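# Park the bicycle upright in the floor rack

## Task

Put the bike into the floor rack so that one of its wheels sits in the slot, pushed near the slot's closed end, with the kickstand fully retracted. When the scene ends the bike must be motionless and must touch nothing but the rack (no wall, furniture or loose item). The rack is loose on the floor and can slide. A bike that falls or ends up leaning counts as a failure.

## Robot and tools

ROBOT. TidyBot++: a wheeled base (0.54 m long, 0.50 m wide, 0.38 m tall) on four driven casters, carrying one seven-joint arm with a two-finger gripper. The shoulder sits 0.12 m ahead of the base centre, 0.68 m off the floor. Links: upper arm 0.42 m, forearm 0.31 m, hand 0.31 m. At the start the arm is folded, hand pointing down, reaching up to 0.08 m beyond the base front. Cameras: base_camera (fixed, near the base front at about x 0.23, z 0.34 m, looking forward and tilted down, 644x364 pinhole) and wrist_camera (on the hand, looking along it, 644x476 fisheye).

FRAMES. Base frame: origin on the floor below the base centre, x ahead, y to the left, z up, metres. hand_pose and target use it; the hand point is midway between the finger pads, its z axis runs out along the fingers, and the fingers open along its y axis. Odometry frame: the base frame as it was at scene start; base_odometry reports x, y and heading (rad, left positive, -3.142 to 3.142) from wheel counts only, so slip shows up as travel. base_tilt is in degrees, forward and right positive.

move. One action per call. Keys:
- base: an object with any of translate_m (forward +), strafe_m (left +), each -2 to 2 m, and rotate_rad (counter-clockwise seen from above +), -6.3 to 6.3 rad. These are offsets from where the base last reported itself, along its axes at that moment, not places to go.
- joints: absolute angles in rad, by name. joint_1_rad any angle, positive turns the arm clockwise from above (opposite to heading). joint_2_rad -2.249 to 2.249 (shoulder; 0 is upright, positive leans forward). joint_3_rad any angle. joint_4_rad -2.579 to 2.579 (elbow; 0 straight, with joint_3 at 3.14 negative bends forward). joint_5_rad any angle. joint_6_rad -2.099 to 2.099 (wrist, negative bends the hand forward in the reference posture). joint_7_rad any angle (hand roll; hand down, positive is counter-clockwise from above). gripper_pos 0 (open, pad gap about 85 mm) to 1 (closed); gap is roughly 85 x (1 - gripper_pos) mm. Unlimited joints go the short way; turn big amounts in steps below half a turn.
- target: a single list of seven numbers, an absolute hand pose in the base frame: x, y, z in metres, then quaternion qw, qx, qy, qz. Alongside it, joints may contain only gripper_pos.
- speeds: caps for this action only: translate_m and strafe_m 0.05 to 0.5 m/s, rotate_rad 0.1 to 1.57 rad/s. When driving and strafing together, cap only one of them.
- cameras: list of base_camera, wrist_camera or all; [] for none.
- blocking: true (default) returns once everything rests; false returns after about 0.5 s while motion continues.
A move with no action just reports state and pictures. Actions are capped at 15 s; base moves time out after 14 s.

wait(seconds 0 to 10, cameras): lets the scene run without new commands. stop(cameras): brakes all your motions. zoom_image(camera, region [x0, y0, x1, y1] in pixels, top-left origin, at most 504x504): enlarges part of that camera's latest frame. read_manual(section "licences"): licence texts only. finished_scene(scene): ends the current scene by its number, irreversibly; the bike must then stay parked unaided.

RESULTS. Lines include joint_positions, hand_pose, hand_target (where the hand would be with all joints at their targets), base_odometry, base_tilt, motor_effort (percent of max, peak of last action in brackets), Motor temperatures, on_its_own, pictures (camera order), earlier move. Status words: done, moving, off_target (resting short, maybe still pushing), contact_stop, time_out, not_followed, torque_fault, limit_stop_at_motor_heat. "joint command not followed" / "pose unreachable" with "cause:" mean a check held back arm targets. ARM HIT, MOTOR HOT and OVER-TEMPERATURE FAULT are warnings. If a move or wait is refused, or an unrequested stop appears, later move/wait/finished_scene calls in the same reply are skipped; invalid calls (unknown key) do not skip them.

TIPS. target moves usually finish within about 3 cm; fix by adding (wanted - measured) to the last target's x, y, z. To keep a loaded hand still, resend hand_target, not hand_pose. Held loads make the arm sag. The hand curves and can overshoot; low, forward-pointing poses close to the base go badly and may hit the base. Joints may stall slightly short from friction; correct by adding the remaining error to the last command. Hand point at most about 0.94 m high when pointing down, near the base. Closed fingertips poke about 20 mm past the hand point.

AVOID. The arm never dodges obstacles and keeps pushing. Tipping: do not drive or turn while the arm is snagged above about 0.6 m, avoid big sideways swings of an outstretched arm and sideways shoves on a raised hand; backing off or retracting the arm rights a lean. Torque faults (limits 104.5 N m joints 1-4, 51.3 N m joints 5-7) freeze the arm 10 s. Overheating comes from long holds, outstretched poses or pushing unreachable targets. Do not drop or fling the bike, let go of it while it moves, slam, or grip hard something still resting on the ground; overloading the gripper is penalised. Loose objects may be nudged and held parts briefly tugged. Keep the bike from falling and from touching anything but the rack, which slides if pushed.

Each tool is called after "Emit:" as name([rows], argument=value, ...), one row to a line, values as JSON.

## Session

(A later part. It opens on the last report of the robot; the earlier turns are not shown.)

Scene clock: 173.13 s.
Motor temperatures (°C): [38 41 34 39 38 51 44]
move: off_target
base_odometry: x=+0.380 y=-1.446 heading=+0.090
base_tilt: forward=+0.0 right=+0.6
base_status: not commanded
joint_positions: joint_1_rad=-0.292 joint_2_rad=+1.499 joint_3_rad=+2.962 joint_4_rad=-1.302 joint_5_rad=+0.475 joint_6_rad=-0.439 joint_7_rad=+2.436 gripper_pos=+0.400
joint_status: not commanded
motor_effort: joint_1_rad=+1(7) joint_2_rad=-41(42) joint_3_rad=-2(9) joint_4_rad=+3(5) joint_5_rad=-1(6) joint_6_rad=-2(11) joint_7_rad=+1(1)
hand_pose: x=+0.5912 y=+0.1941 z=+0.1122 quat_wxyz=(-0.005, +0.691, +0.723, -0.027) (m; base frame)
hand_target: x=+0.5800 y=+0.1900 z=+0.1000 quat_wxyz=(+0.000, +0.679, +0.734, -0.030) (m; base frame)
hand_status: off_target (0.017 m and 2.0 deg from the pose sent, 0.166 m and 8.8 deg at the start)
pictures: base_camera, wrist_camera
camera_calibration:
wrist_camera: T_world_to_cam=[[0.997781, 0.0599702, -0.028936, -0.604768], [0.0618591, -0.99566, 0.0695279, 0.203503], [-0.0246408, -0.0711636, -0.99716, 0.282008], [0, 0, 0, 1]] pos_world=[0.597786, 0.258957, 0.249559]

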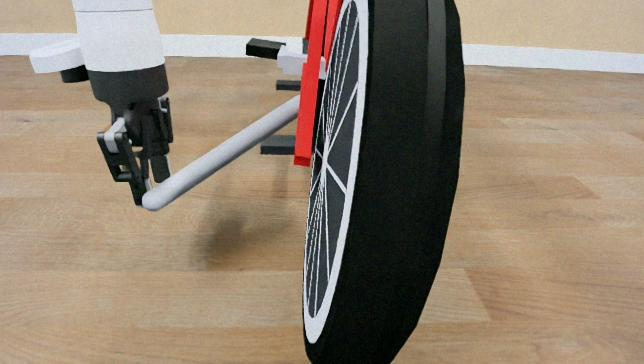

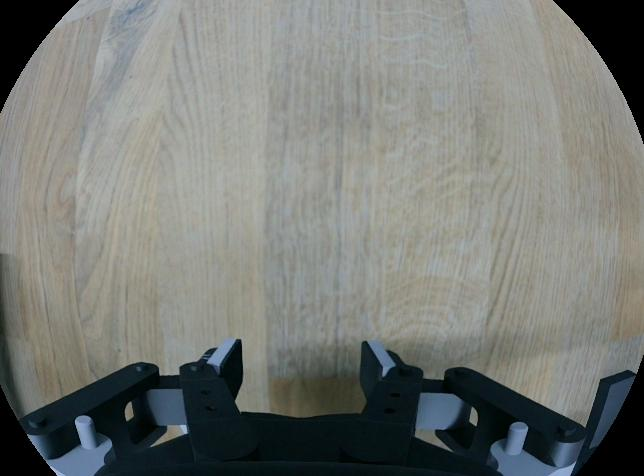

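Emit:
move(target=[0.54, 0.17, 0.115, 0.0, 0.68, 0.735, -0.03])

Emit:
move(target=[0.53, 0.12, 0.13, 0.0, 0.68, 0.735, -0.03])

Scene clock: 174.83 s.
Motor temperatures (°C): [38 41 34 39 38 51 44]
move: off_target
base_odometry: x=+0.380 y=-1.446 heading=+0.090
base_tilt: forward=+0.0 right=+0.6
base_status: not commanded
joint_positions: joint_1_rad=-0.294 joint_2_rad=+1.473 joint_3_rad=+2.997 joint_4_rad=-1.517 joint_5_rad=+0.553 joint_6_rad=-0.315 joint_7_rad=+2.323 gripper_pos=+0.400
joint_status: not commanded
motor_effort: joint_1_rad=+0(1) joint_2_rad=-40(42) joint_3_rad=-3(4) joint_4_rad=+2(4) joint_5_rad=-1(3) joint_6_rad=-1(3) joint_7_rad=+1(1)
hand_pose: x=+0.5188 y=+0.1622 z=+0.1080 quat_wxyz=(-0.019, +0.692, +0.719, -0.056) (m; base frame)
hand_target: x=+0.5400 y=+0.1700 z=+0.1150 quat_wxyz=(+0.000, +0.679, +0.734, -0.030) (m; base frame)
hand_status: off_target (0.024 m and 4.3 deg from the pose sent, 0.057 m and 2.0 deg at the start)
pictures: base_camera, wrist_camera
camera_calibration:
wrist_camera: T_world_to_cam=[[0.994676, 0.0511816, -0.08944, -0.521155], [0.0592373, -0.994191, 0.0898667, 0.175429], [-0.0843209, -0.0946864, -0.99193, 0.307935], [0, 0, 0, 1]] pos_world=[0.533954, 0.23024, 0.243072]

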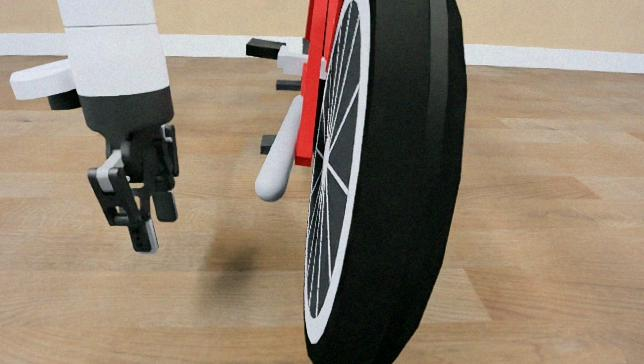

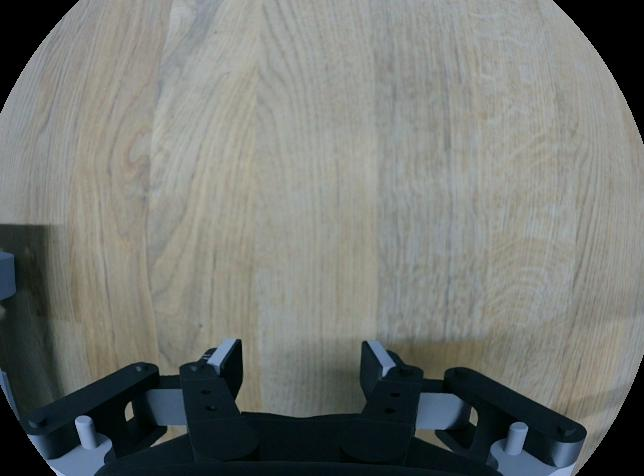

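Scene clock: 176.10 s.
Motor temperatures (°C): [38 41 34 39 38 51 44]
move: off_target
base_odometry: x=+0.380 y=-1.446 heading=+0.090
base_tilt: forward=+0.0 right=+0.6
base_status: not commanded
joint_positions: joint_1_rad=-0.252 joint_2_rad=+1.430 joint_3_rad=+3.042 joint_4_rad=-1.635 joint_5_rad=+0.617 joint_6_rad=-0.230 joint_7_rad=+2.323 gripper_pos=+0.400
joint_status: not commanded
motor_effort: joint_1_rad=+0(2) joint_2_rad=-38(40) joint_3_rad=-3(4) joint_4_rad=+0(2) joint_5_rad=-2(2) joint_6_rad=-1(1) joint_7_rad=+1(1)
hand_pose: x=+0.5066 y=+0.1220 z=+0.1212 quat_wxyz=(-0.014, +0.683, +0.728, -0.056) (m; base frame)
hand_target: x=+0.5300 y=+0.1200 z=+0.1300 quat_wxyz=(+0.000, +0.679, +0.734, -0.030) (m; base frame)
hand_status: off_target (0.025 m and 3.5 deg from the pose sent, 0.049 m and 4.3 deg at the start)
pictures: base_camera, wrist_camera
camera_calibration:
wrist_camera: T_world_to_cam=[[0.993365, 0.0776662, -0.0848188, -0.50888], [0.0856631, -0.991774, 0.095113, 0.120666], [-0.076734, -0.101748, -0.991846, 0.313194], [0, 0, 0, 1]] pos_world=[0.519199, 0.191062, 0.256001]

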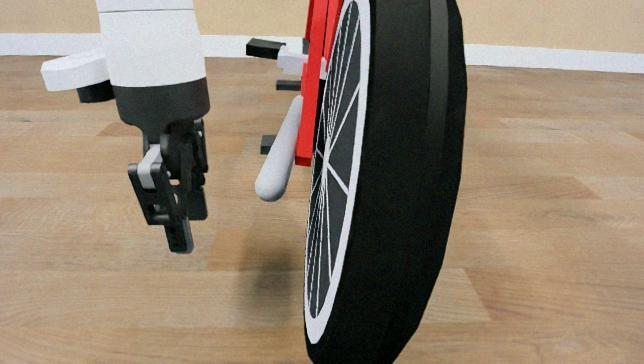

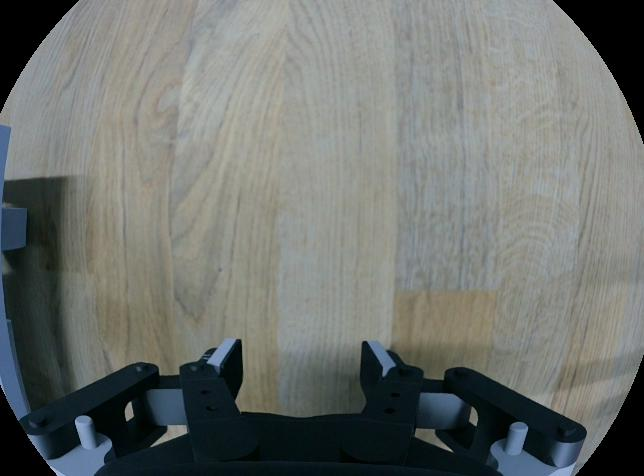

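Emit:
zoom_image(camera="base_camera", region=[220, 60, 400, 260])

Scaled by 2.520.

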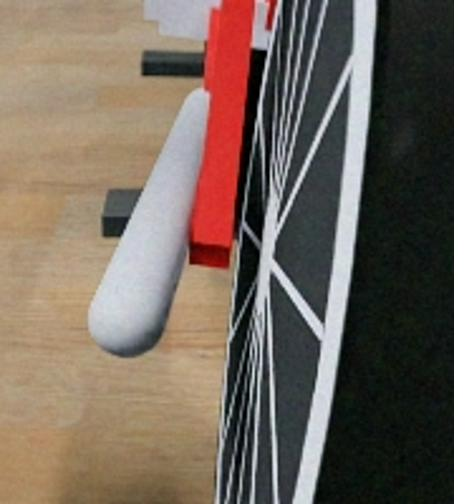

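Emit:
move(target=[0.54, 0.12, 0.19, 0.01, 0.68, 0.73, 0.01], joints={"gripper_pos": 1.0}, cameras=[])

Emit:
move(target=[0.54, 0.07, 0.19, 0.02, 0.68, 0.73, 0.03])

Scene clock: 177.70 s.
Motor temperatures (°C): [38 41 34 39 38 51 44]
move: off_target
base_odometry: x=+0.380 y=-1.446 heading=+0.090
base_tilt: forward=+0.0 right=+0.6
base_status: not commanded
joint_positions: joint_1_rad=-0.252 joint_2_rad=+1.265 joint_3_rad=+3.070 joint_4_rad=-1.782 joint_5_rad=+0.631 joint_6_rad=-0.133 joint_7_rad=+2.301 gripper_pos=+0.999
joint_status: all done
motor_effort: joint_1_rad=+0(1) joint_2_rad=-38(40) joint_3_rad=-2(3) joint_4_rad=+1(2) joint_5_rad=-1(2) joint_6_rad=+0(1) joint_7_rad=+1(1)
hand_pose: x=+0.5272 y=+0.1259 z=+0.1859 quat_wxyz=(+0.001, +0.685, +0.728, -0.008) (m; base frame)
hand_target: x=+0.5400 y=+0.1200 z=+0.1900 quat_wxyz=(+0.010, +0.682, +0.732, +0.010) (m; base frame)
hand_status: off_target (0.015 m and 2.3 deg from the pose sent, 0.077 m and 8.1 deg at the start)
pictures: none
No camera images: "cameras" was empty.

Scene clock: 178.93 s.
Motor temperatures (°C): [38 41 34 39 38 51 44]
move: off_target
base_odometry: x=+0.380 y=-1.446 heading=+0.090
base_tilt: forward=+0.0 right=+0.6
base_status: not commanded
joint_positions: joint_1_rad=-0.199 joint_2_rad=+1.265 joint_3_rad=+3.178 joint_4_rad=-1.867 joint_5_rad=+0.640 joint_6_rad=+0.029 joint_7_rad=+2.303 gripper_pos=+0.999
joint_status: not commanded
motor_effort: joint_1_rad=+0(3) joint_2_rad=-36(38) joint_3_rad=-1(3) joint_4_rad=+0(2) joint_5_rad=-1(3) joint_6_rad=+1(1) joint_7_rad=+1(1)
hand_pose: x=+0.5282 y=+0.0666 z=+0.1828 quat_wxyz=(+0.017, +0.711, +0.703, +0.009) (m; base frame)
hand_target: x=+0.5400 y=+0.0700 z=+0.1900 quat_wxyz=(+0.020, +0.681, +0.731, +0.030) (m; base frame)
hand_status: off_target (0.014 m and 5.3 deg from the pose sent, 0.057 m and 4.9 deg at the start)
pictures: base_camera, wrist_camera
camera_calibration:
wrist_camera: T_world_to_cam=[[0.998571, 0.00529503, 0.0531756, -0.543952], [0.00249272, -0.998611, 0.0526277, 0.110217], [0.0533804, -0.05242, -0.997197, 0.299292], [0, 0, 0, 1]] pos_world=[0.526924, 0.128633, 0.321578]

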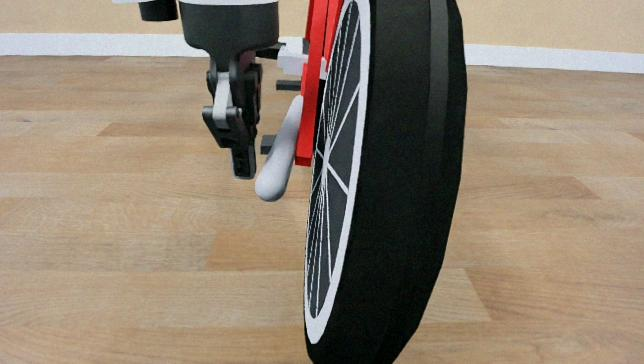

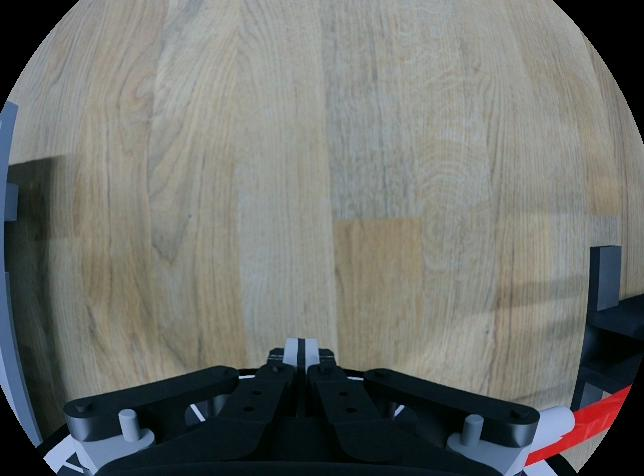

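Emit:
move(target=[0.54, 0.035, 0.195, 0.02, 0.68, 0.75, 0.03])

"target": qw, qx, qy, qz must be a unit quaternion (the sum of their squares is 1)
Scene clock: 179.07 s.
Motor temperatures (°C): [38 41 34 39 38 51 44]
base_odometry: x=+0.380 y=-1.446 heading=+0.090
base_tilt: forward=+0.0 right=+0.6
base_status: not commanded
joint_positions: joint_1_rad=-0.199 joint_2_rad=+1.265 joint_3_rad=+3.178 joint_4_rad=-1.867 joint_5_rad=+0.640 joint_6_rad=+0.029 joint_7_rad=+2.303 gripper_pos=+0.999
joint_status: not commanded
motor_effort: joint_1_rad=+0(3) joint_2_rad=-37(38) joint_3_rad=-1(3) joint_4_rad=+0(2) joint_5_rad=-1(3) joint_6_rad=+0(1) joint_7_rad=+0(1)
hand_pose: x=+0.5282 y=+0.0667 z=+0.1828 quat_wxyz=(+0.017, +0.711, +0.703, +0.009) (m; base frame)
hand_target: x=+0.5400 y=+0.0700 z=+0.1900 quat_wxyz=(+0.020, +0.681, +0.731, +0.030) (m; base frame)
hand_status: off_target (0.014 m and 5.3 deg from the pose sent, 0.057 m and 4.9 deg at the start)
pictures: none

Emit:
move(target=[0.54, 0.035, 0.195, 0.02, 0.68, 0.73, 0.03])

Scene clock: 180.33 s.
Motor temperatures (°C): [38 41 34 39 38 51 44]
move: off_target
base_odometry: x=+0.380 y=-1.446 heading=+0.090
base_tilt: forward=+0.0 right=+0.6
base_status: not commanded
joint_positions: joint_1_rad=-0.136 joint_2_rad=+1.261 joint_3_rad=+3.173 joint_4_rad=-1.887 joint_5_rad=+0.680 joint_6_rad=+0.061 joint_7_rad=+2.326 gripper_pos=+0.999
joint_status: not commanded
motor_effort: joint_1_rad=+3(5) joint_2_rad=-37(37) joint_3_rad=+3(7) joint_4_rad=-1(1) joint_5_rad=-2(2) joint_6_rad=-2(4) joint_7_rad=+1(1)
hand_pose: x=+0.5275 y=+0.0501 z=+0.1846 quat_wxyz=(+0.009, +0.710, +0.704, +0.019) (m; base frame)
hand_target: x=+0.5400 y=+0.0350 z=+0.1950 quat_wxyz=(+0.020, +0.681, +0.731, +0.030) (m; base frame)
hand_status: off_target (0.022 m and 4.9 deg from the pose sent, 0.036 m and 5.3 deg at the start)
pictures: base_camera, wrist_camera
camera_calibration:
wrist_camera: T_world_to_cam=[[0.998307, 0.00611107, 0.0578429, -0.54407], [0.00449788, -0.999598, 0.0279785, 0.0971253], [0.0579907, -0.0276709, -0.997934, 0.296745], [0, 0, 0, 1]] pos_world=[0.525504, 0.108622, 0.324885]

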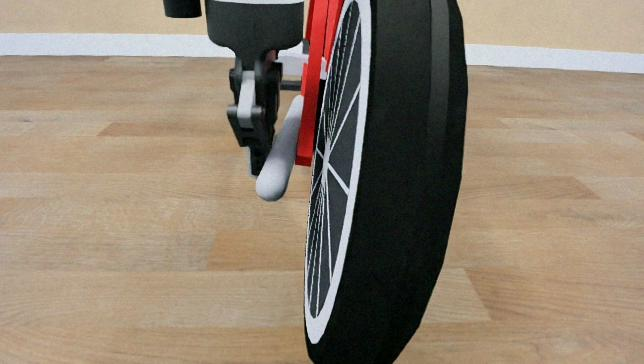

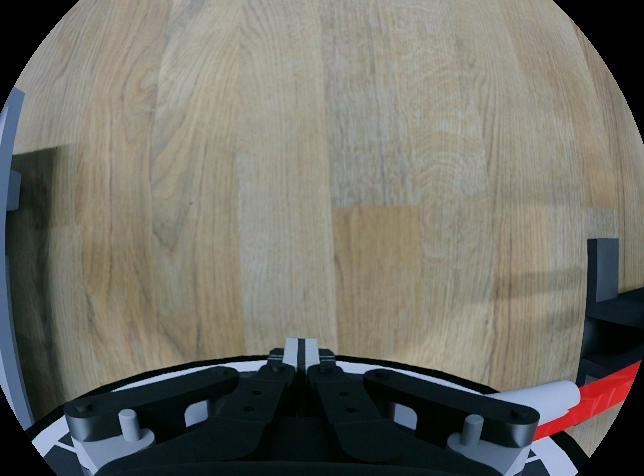

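Emit:
move(target=[0.52, 0.16, 0.22, 0.0, 0.707, 0.707, 0.0], cameras=[])

Emit:
move(target=[0.45, 0.3, 0.5, 0.0, 0.707, 0.707, 0.0], cameras=["base_camera"])

Emit:
move(base={"translate_m": 0.03}, speeds={"translate_m": 0.05})

Scene clock: 182.00 s.
Motor temperatures (°C): [38 41 34 39 38 51 44]
move: off_target
base_odometry: x=+0.380 y=-1.446 heading=+0.090
base_tilt: forward=+0.0 right=+0.6
base_status: not commanded
joint_positions: joint_1_rad=-0.304 joint_2_rad=+1.204 joint_3_rad=+3.039 joint_4_rad=-1.831 joint_5_rad=+0.676 joint_6_rad=-0.123 joint_7_rad=+2.226 gripper_pos=+0.999
joint_status: not commanded
motor_effort: joint_1_rad=+0(4) joint_2_rad=-37(38) joint_3_rad=-3(4) joint_4_rad=+2(2) joint_5_rad=-1(2) joint_6_rad=+0(2) joint_7_rad=+1(1)
hand_pose: x=+0.5166 y=+0.1650 z=+0.2117 quat_wxyz=(-0.006, +0.672, +0.740, +0.010) (m; base frame)
hand_target: x=+0.5200 y=+0.1600 z=+0.2200 quat_wxyz=(+0.000, +0.707, +0.707, +0.000) (m; base frame)
hand_status: off_target (0.010 m and 5.7 deg from the pose sent, 0.116 m and 2.5 deg at the start)
pictures: none
No camera images: "cameras" was empty.

Scene clock: 184.13 s.
Motor temperatures (°C): [38 41 34 39 38 51 44]
move: off_target
base_odometry: x=+0.380 y=-1.446 heading=+0.090
base_tilt: forward=+0.0 right=+0.6
base_status: not commanded
joint_positions: joint_1_rad=-0.479 joint_2_rad=+0.623 joint_3_rad=+2.802 joint_4_rad=-1.798 joint_5_rad=+0.348 joint_6_rad=-0.753 joint_7_rad=+2.200 gripper_pos=+0.999
joint_status: not commanded
motor_effort: joint_1_rad=+0(2) joint_2_rad=-32(40) joint_3_rad=-3(4) joint_4_rad=+12(12) joint_5_rad=-2(2) joint_6_rad=+0(1) joint_7_rad=+0(1)
hand_pose: x=+0.4723 y=+0.2880 z=+0.4891 quat_wxyz=(+0.021, +0.682, +0.731, +0.012) (m; base frame)
hand_target: x=+0.4500 y=+0.3000 z=+0.5000 quat_wxyz=(+0.000, +0.707, +0.707, +0.000) (m; base frame)
hand_status: off_target (0.028 m and 4.8 deg from the pose sent, 0.325 m and 5.7 deg at the start)
pictures: base_camera

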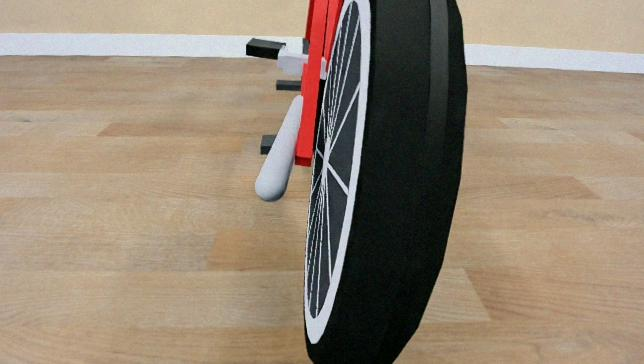

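Scene clock: 185.20 s.
Motor temperatures (°C): [38 41 34 39 38 51 44]
move: done
base_odometry: x=+0.410 y=-1.444 heading=+0.090
base_tilt: forward=+0.0 right=+0.6
base_status: done
joint_positions: joint_1_rad=-0.481 joint_2_rad=+0.622 joint_3_rad=+2.801 joint_4_rad=-1.796 joint_5_rad=+0.346 joint_6_rad=-0.755 joint_7_rad=+2.200 gripper_pos=+0.999
joint_status: not commanded
motor_effort: joint_1_rad=+0(2) joint_2_rad=-32(34) joint_3_rad=-4(5) joint_4_rad=+12(13) joint_5_rad=-1(2) joint_6_rad=+0(1) joint_7_rad=+0(1)
hand_pose: x=+0.4715 y=+0.2896 z=+0.4899 quat_wxyz=(+0.020, +0.681, +0.732, +0.012) (m; base frame)
hand_target: x=+0.4500 y=+0.3000 z=+0.5000 quat_wxyz=(+0.000, +0.707, +0.707, +0.000) (m; base frame)
hand_status: not commanded
pictures: base_camera, wrist_camera
camera_calibration:
wrist_camera: T_world_to_cam=[[0.994353, 0.0863176, 0.0617443, -0.530513], [0.0829501, -0.995025, 0.0551714, 0.276643], [0.0661994, -0.0497381, -0.996566, 0.613104], [0, 0, 0, 1]] pos_world=[0.463982, 0.351554, 0.628492]

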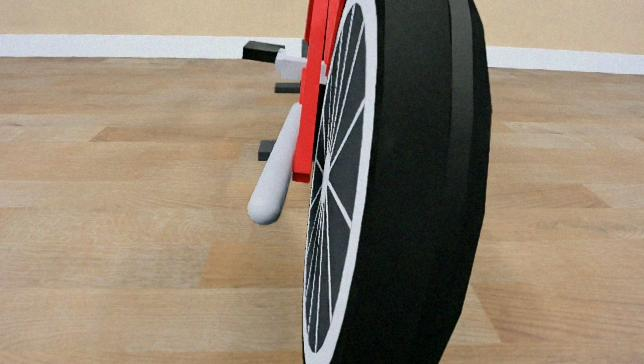

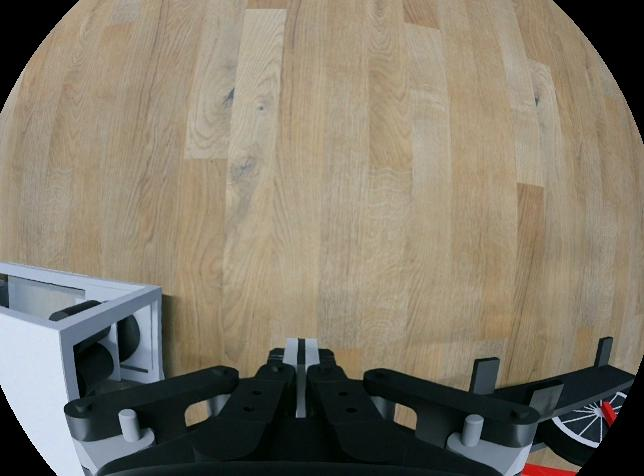

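Emit:
move(base={"translate_m": 0.03}, speeds={"translate_m": 0.05})

Scene clock: 186.33 s.
Motor temperatures (°C): [38 41 34 39 38 51 44]
move: done
base_odometry: x=+0.440 y=-1.441 heading=+0.089
base_tilt: forward=+0.0 right=+0.6
base_status: done
joint_positions: joint_1_rad=-0.482 joint_2_rad=+0.622 joint_3_rad=+2.800 joint_4_rad=-1.795 joint_5_rad=+0.345 joint_6_rad=-0.756 joint_7_rad=+2.200 gripper_pos=+0.999
joint_status: not commanded
motor_effort: joint_1_rad=+0(2) joint_2_rad=-32(34) joint_3_rad=-4(5) joint_4_rad=+12(13) joint_5_rad=-1(2) joint_6_rad=+0(1) joint_7_rad=+1(1)
hand_pose: x=+0.4710 y=+0.2907 z=+0.4904 quat_wxyz=(+0.020, +0.681, +0.732, +0.012) (m; base frame)
hand_target: x=+0.4500 y=+0.3000 z=+0.5000 quat_wxyz=(+0.000, +0.707, +0.707, +0.000) (m; base frame)
hand_status: not commanded
pictures: base_camera, wrist_camera
camera_calibration:
wrist_camera: T_world_to_cam=[[0.99425, 0.0874945, 0.0617416, -0.530421], [0.084186, -0.99497, 0.0542975, 0.277555], [0.0661817, -0.0487875, -0.996614, 0.613456], [0, 0, 0, 1]] pos_world=[0.463406, 0.352497, 0.629057]

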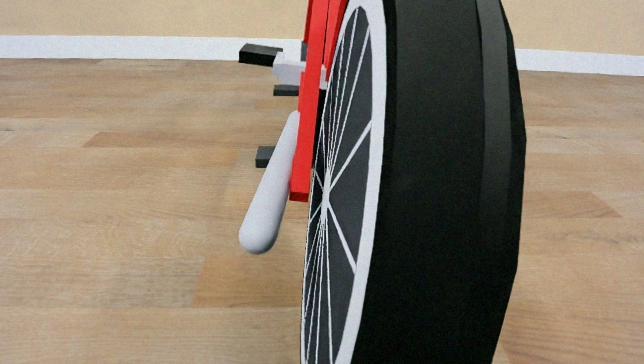

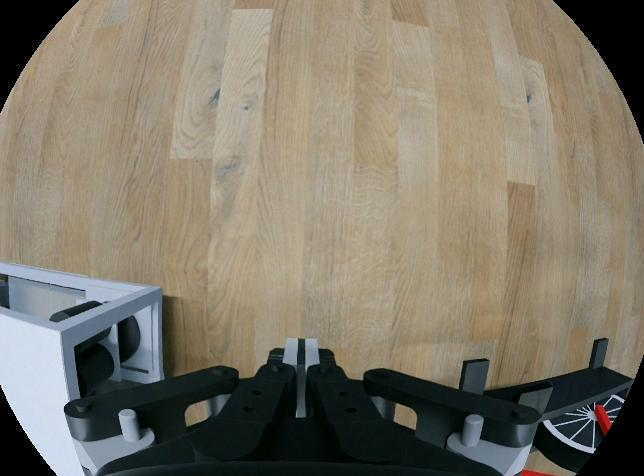

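Emit:
move(base={"translate_m": 0.03}, speeds={"translate_m": 0.05}, cameras=["base_camera"])

Emit:
move(base={"translate_m": 0.02}, speeds={"translate_m": 0.05}, cameras=["base_camera", "wrist_camera"])

Scene clock: 187.50 s.
Motor temperatures (°C): [38 41 34 39 38 51 44]
move: done
base_odometry: x=+0.469 y=-1.439 heading=+0.089
base_tilt: forward=+0.0 right=+0.6
base_status: done
joint_positions: joint_1_rad=-0.483 joint_2_rad=+0.621 joint_3_rad=+2.799 joint_4_rad=-1.795 joint_5_rad=+0.344 joint_6_rad=-0.757 joint_7_rad=+2.200 gripper_pos=+0.999
joint_status: not commanded
motor_effort: joint_1_rad=+0(1) joint_2_rad=-33(33) joint_3_rad=-4(4) joint_4_rad=+12(13) joint_5_rad=-1(2) joint_6_rad=+0(1) joint_7_rad=+1(1)
hand_pose: x=+0.4704 y=+0.2912 z=+0.4906 quat_wxyz=(+0.019, +0.681, +0.732, +0.012) (m; base frame)
hand_target: x=+0.4500 y=+0.3000 z=+0.5000 quat_wxyz=(+0.000, +0.707, +0.707, +0.000) (m; base frame)
hand_status: not commanded
pictures: base_camera

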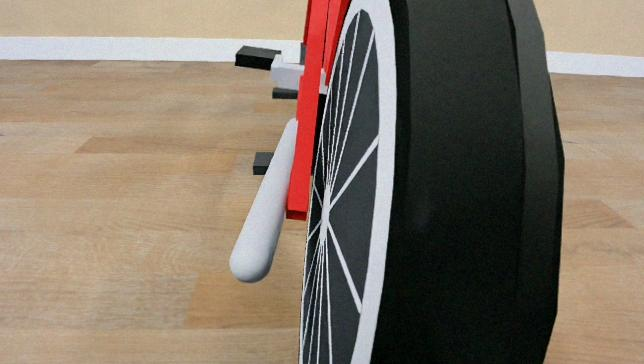

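Scene clock: 188.37 s.
Motor temperatures (°C): [38 41 34 39 38 51 44]
move: done
base_odometry: x=+0.489 y=-1.437 heading=+0.089
base_tilt: forward=+0.0 right=+0.6
base_status: done
joint_positions: joint_1_rad=-0.484 joint_2_rad=+0.621 joint_3_rad=+2.799 joint_4_rad=-1.794 joint_5_rad=+0.344 joint_6_rad=-0.758 joint_7_rad=+2.200 gripper_pos=+0.999
joint_status: not commanded
motor_effort: joint_1_rad=+0(2) joint_2_rad=-32(34) joint_3_rad=-4(4) joint_4_rad=+12(13) joint_5_rad=-1(2) joint_6_rad=+0(1) joint_7_rad=+1(1)
hand_pose: x=+0.4703 y=+0.2914 z=+0.4908 quat_wxyz=(+0.019, +0.681, +0.732, +0.012) (m; base frame)
hand_target: x=+0.4500 y=+0.3000 z=+0.5000 quat_wxyz=(+0.000, +0.707, +0.707, +0.000) (m; base frame)
hand_status: not commanded
pictures: base_camera, wrist_camera
camera_calibration:
wrist_camera: T_world_to_cam=[[0.9942, 0.088354, 0.0613105, -0.529858], [0.0850904, -0.994912, 0.0539473, 0.277997], [0.065765, -0.0484175, -0.99666, 0.614111], [0, 0, 0, 1]] pos_world=[0.462744, 0.353131, 0.629548]

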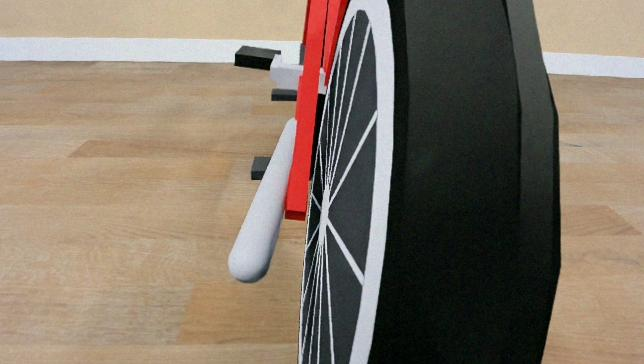

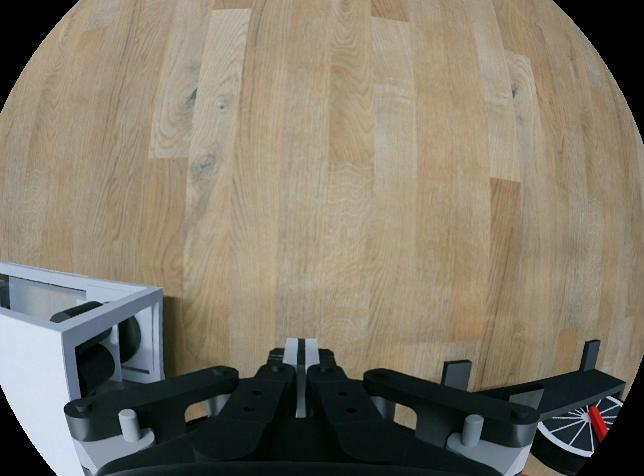

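Emit:
zoom_image(camera="wrist_camera", region=[440, 320, 644, 476])

Emit:
move(base={"translate_m": 0.015}, speeds={"translate_m": 0.05}, cameras=["base_camera", "wrist_camera"])

Emit:
zoom_image(camera="wrist_camera", region=[440, 320, 644, 476])

Scaled by 2.471.

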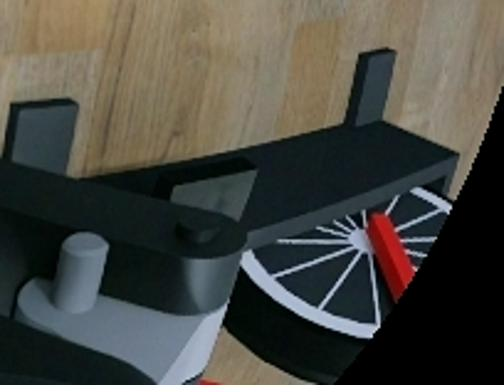

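Scene clock: 189.23 s.
Motor temperatures (°C): [38 41 34 39 38 51 44]
move: done
base_odometry: x=+0.503 y=-1.436 heading=+0.089
base_tilt: forward=+0.0 right=+0.6
base_status: done
joint_positions: joint_1_rad=-0.484 joint_2_rad=+0.621 joint_3_rad=+2.799 joint_4_rad=-1.793 joint_5_rad=+0.344 joint_6_rad=-0.758 joint_7_rad=+2.200 gripper_pos=+0.999
joint_status: not commanded
motor_effort: joint_1_rad=+0(2) joint_2_rad=-32(34) joint_3_rad=-3(5) joint_4_rad=+12(13) joint_5_rad=-1(2) joint_6_rad=+0(1) joint_7_rad=+0(1)
hand_pose: x=+0.4702 y=+0.2921 z=+0.4913 quat_wxyz=(+0.019, +0.680, +0.732, +0.012) (m; base frame)
hand_target: x=+0.4500 y=+0.3000 z=+0.5000 quat_wxyz=(+0.000, +0.707, +0.707, +0.000) (m; base frame)
hand_status: not commanded
pictures: base_camera, wrist_camera
camera_calibration:
wrist_camera: T_world_to_cam=[[0.99412, 0.0888994, 0.0618179, -0.530271], [0.0856641, -0.994905, 0.0531561, 0.278792], [0.0662285, -0.047548, -0.996671, 0.614134], [0, 0, 0, 1]] pos_world=[0.462598, 0.353713, 0.63005]

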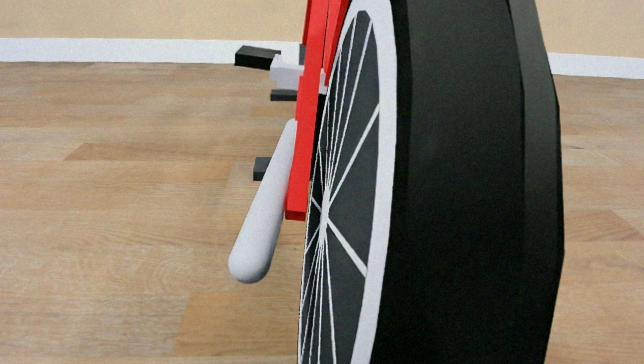

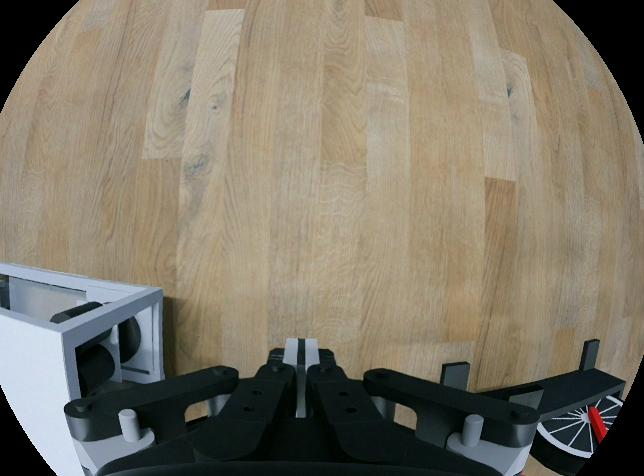

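Scaled by 2.471.

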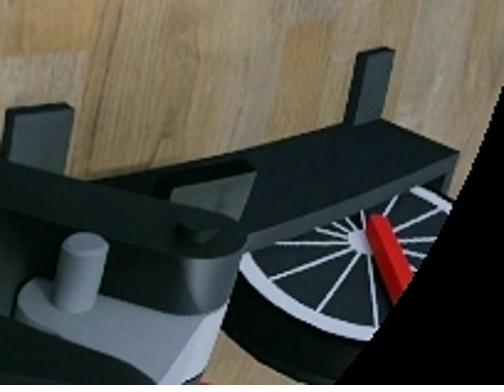

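Emit:
move(base={"translate_m": -0.08}, speeds={"translate_m": 0.1}, cameras=["base_camera"])

Emit:
move(base={"translate_m": -0.4})

Scene clock: 192.97 s.
Motor temperatures (°C): [38 41 34 39 38 51 44]
move: done
base_odometry: x=+0.423 y=-1.443 heading=+0.089
base_tilt: forward=+0.0 right=+0.6
base_status: done
joint_positions: joint_1_rad=-0.486 joint_2_rad=+0.619 joint_3_rad=+2.797 joint_4_rad=-1.792 joint_5_rad=+0.343 joint_6_rad=-0.759 joint_7_rad=+2.200 gripper_pos=+0.999
joint_status: not commanded
motor_effort: joint_1_rad=+0(3) joint_2_rad=-32(37) joint_3_rad=-4(6) joint_4_rad=+12(13) joint_5_rad=-1(2) joint_6_rad=+0(1) joint_7_rad=+1(1)
hand_pose: x=+0.4697 y=+0.2936 z=+0.4922 quat_wxyz=(+0.019, +0.680, +0.733, +0.013) (m; base frame)
hand_target: x=+0.4500 y=+0.3000 z=+0.5000 quat_wxyz=(+0.000, +0.707, +0.707, +0.000) (m; base frame)
hand_status: not commanded
pictures: base_camera

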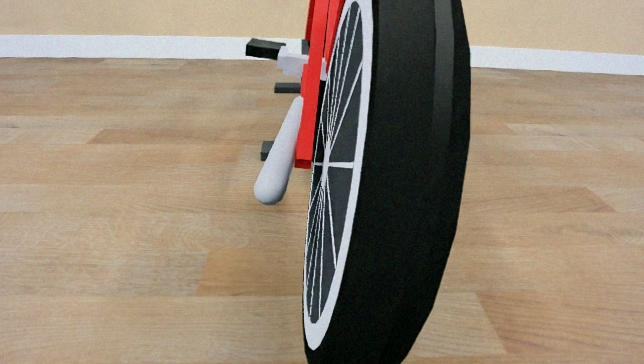

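Scene clock: 195.10 s.
Motor temperatures (°C): [38 41 34 39 38 51 44]
move: done
base_odometry: x=+0.025 y=-1.479 heading=+0.089
base_tilt: forward=+0.0 right=+0.6
base_status: done
joint_positions: joint_1_rad=-0.490 joint_2_rad=+0.618 joint_3_rad=+2.795 joint_4_rad=-1.792 joint_5_rad=+0.342 joint_6_rad=-0.760 joint_7_rad=+2.200 gripper_pos=+0.999
joint_status: not commanded
motor_effort: joint_1_rad=+0(2) joint_2_rad=-32(34) joint_3_rad=-4(5) joint_4_rad=+12(13) joint_5_rad=-2(2) joint_6_rad=+0(1) joint_7_rad=+1(1)
hand_pose: x=+0.4680 y=+0.2955 z=+0.4929 quat_wxyz=(+0.018, +0.678, +0.734, +0.014) (m; base frame)
hand_target: x=+0.4500 y=+0.3000 z=+0.5000 quat_wxyz=(+0.000, +0.707, +0.707, +0.000) (m; base frame)
hand_status: not commanded
pictures: base_camera, wrist_camera
camera_calibration:
wrist_camera: T_world_to_cam=[[0.993582, 0.0945428, 0.0621061, -0.530042], [0.0914947, -0.994538, 0.0502209, 0.280971], [0.0665149, -0.0442162, -0.996805, 0.614997], [0, 0, 0, 1]] pos_world=[0.460027, 0.356741, 0.63184]

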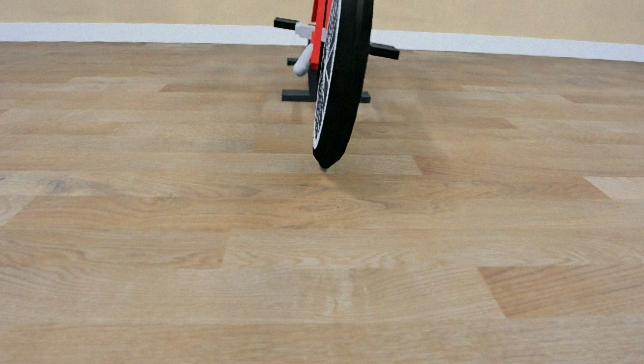

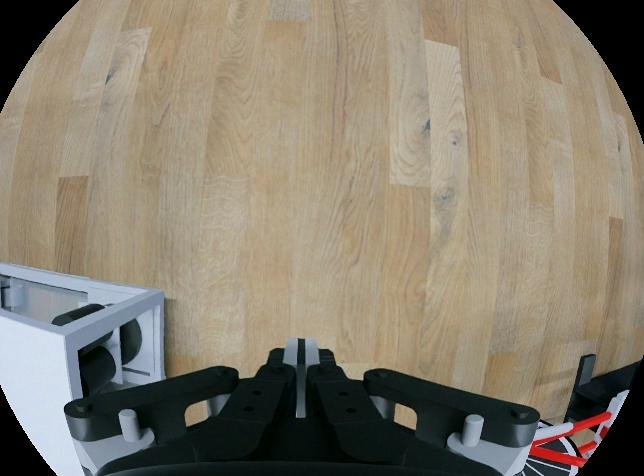

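Emit:
zoom_image(camera="base_camera", region=[240, 0, 440, 180])

Emit:
finished_scene(scene=1)

Scaled by 2.520.

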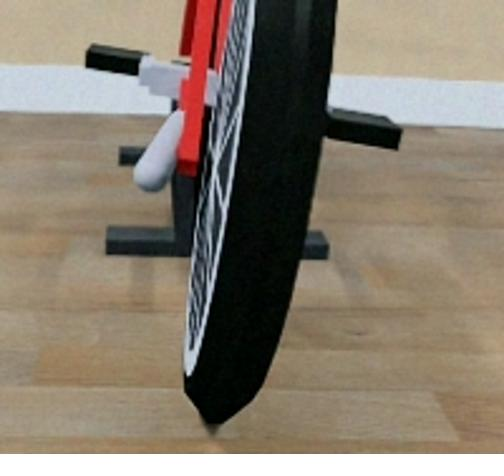

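The scene is finished: the task was done.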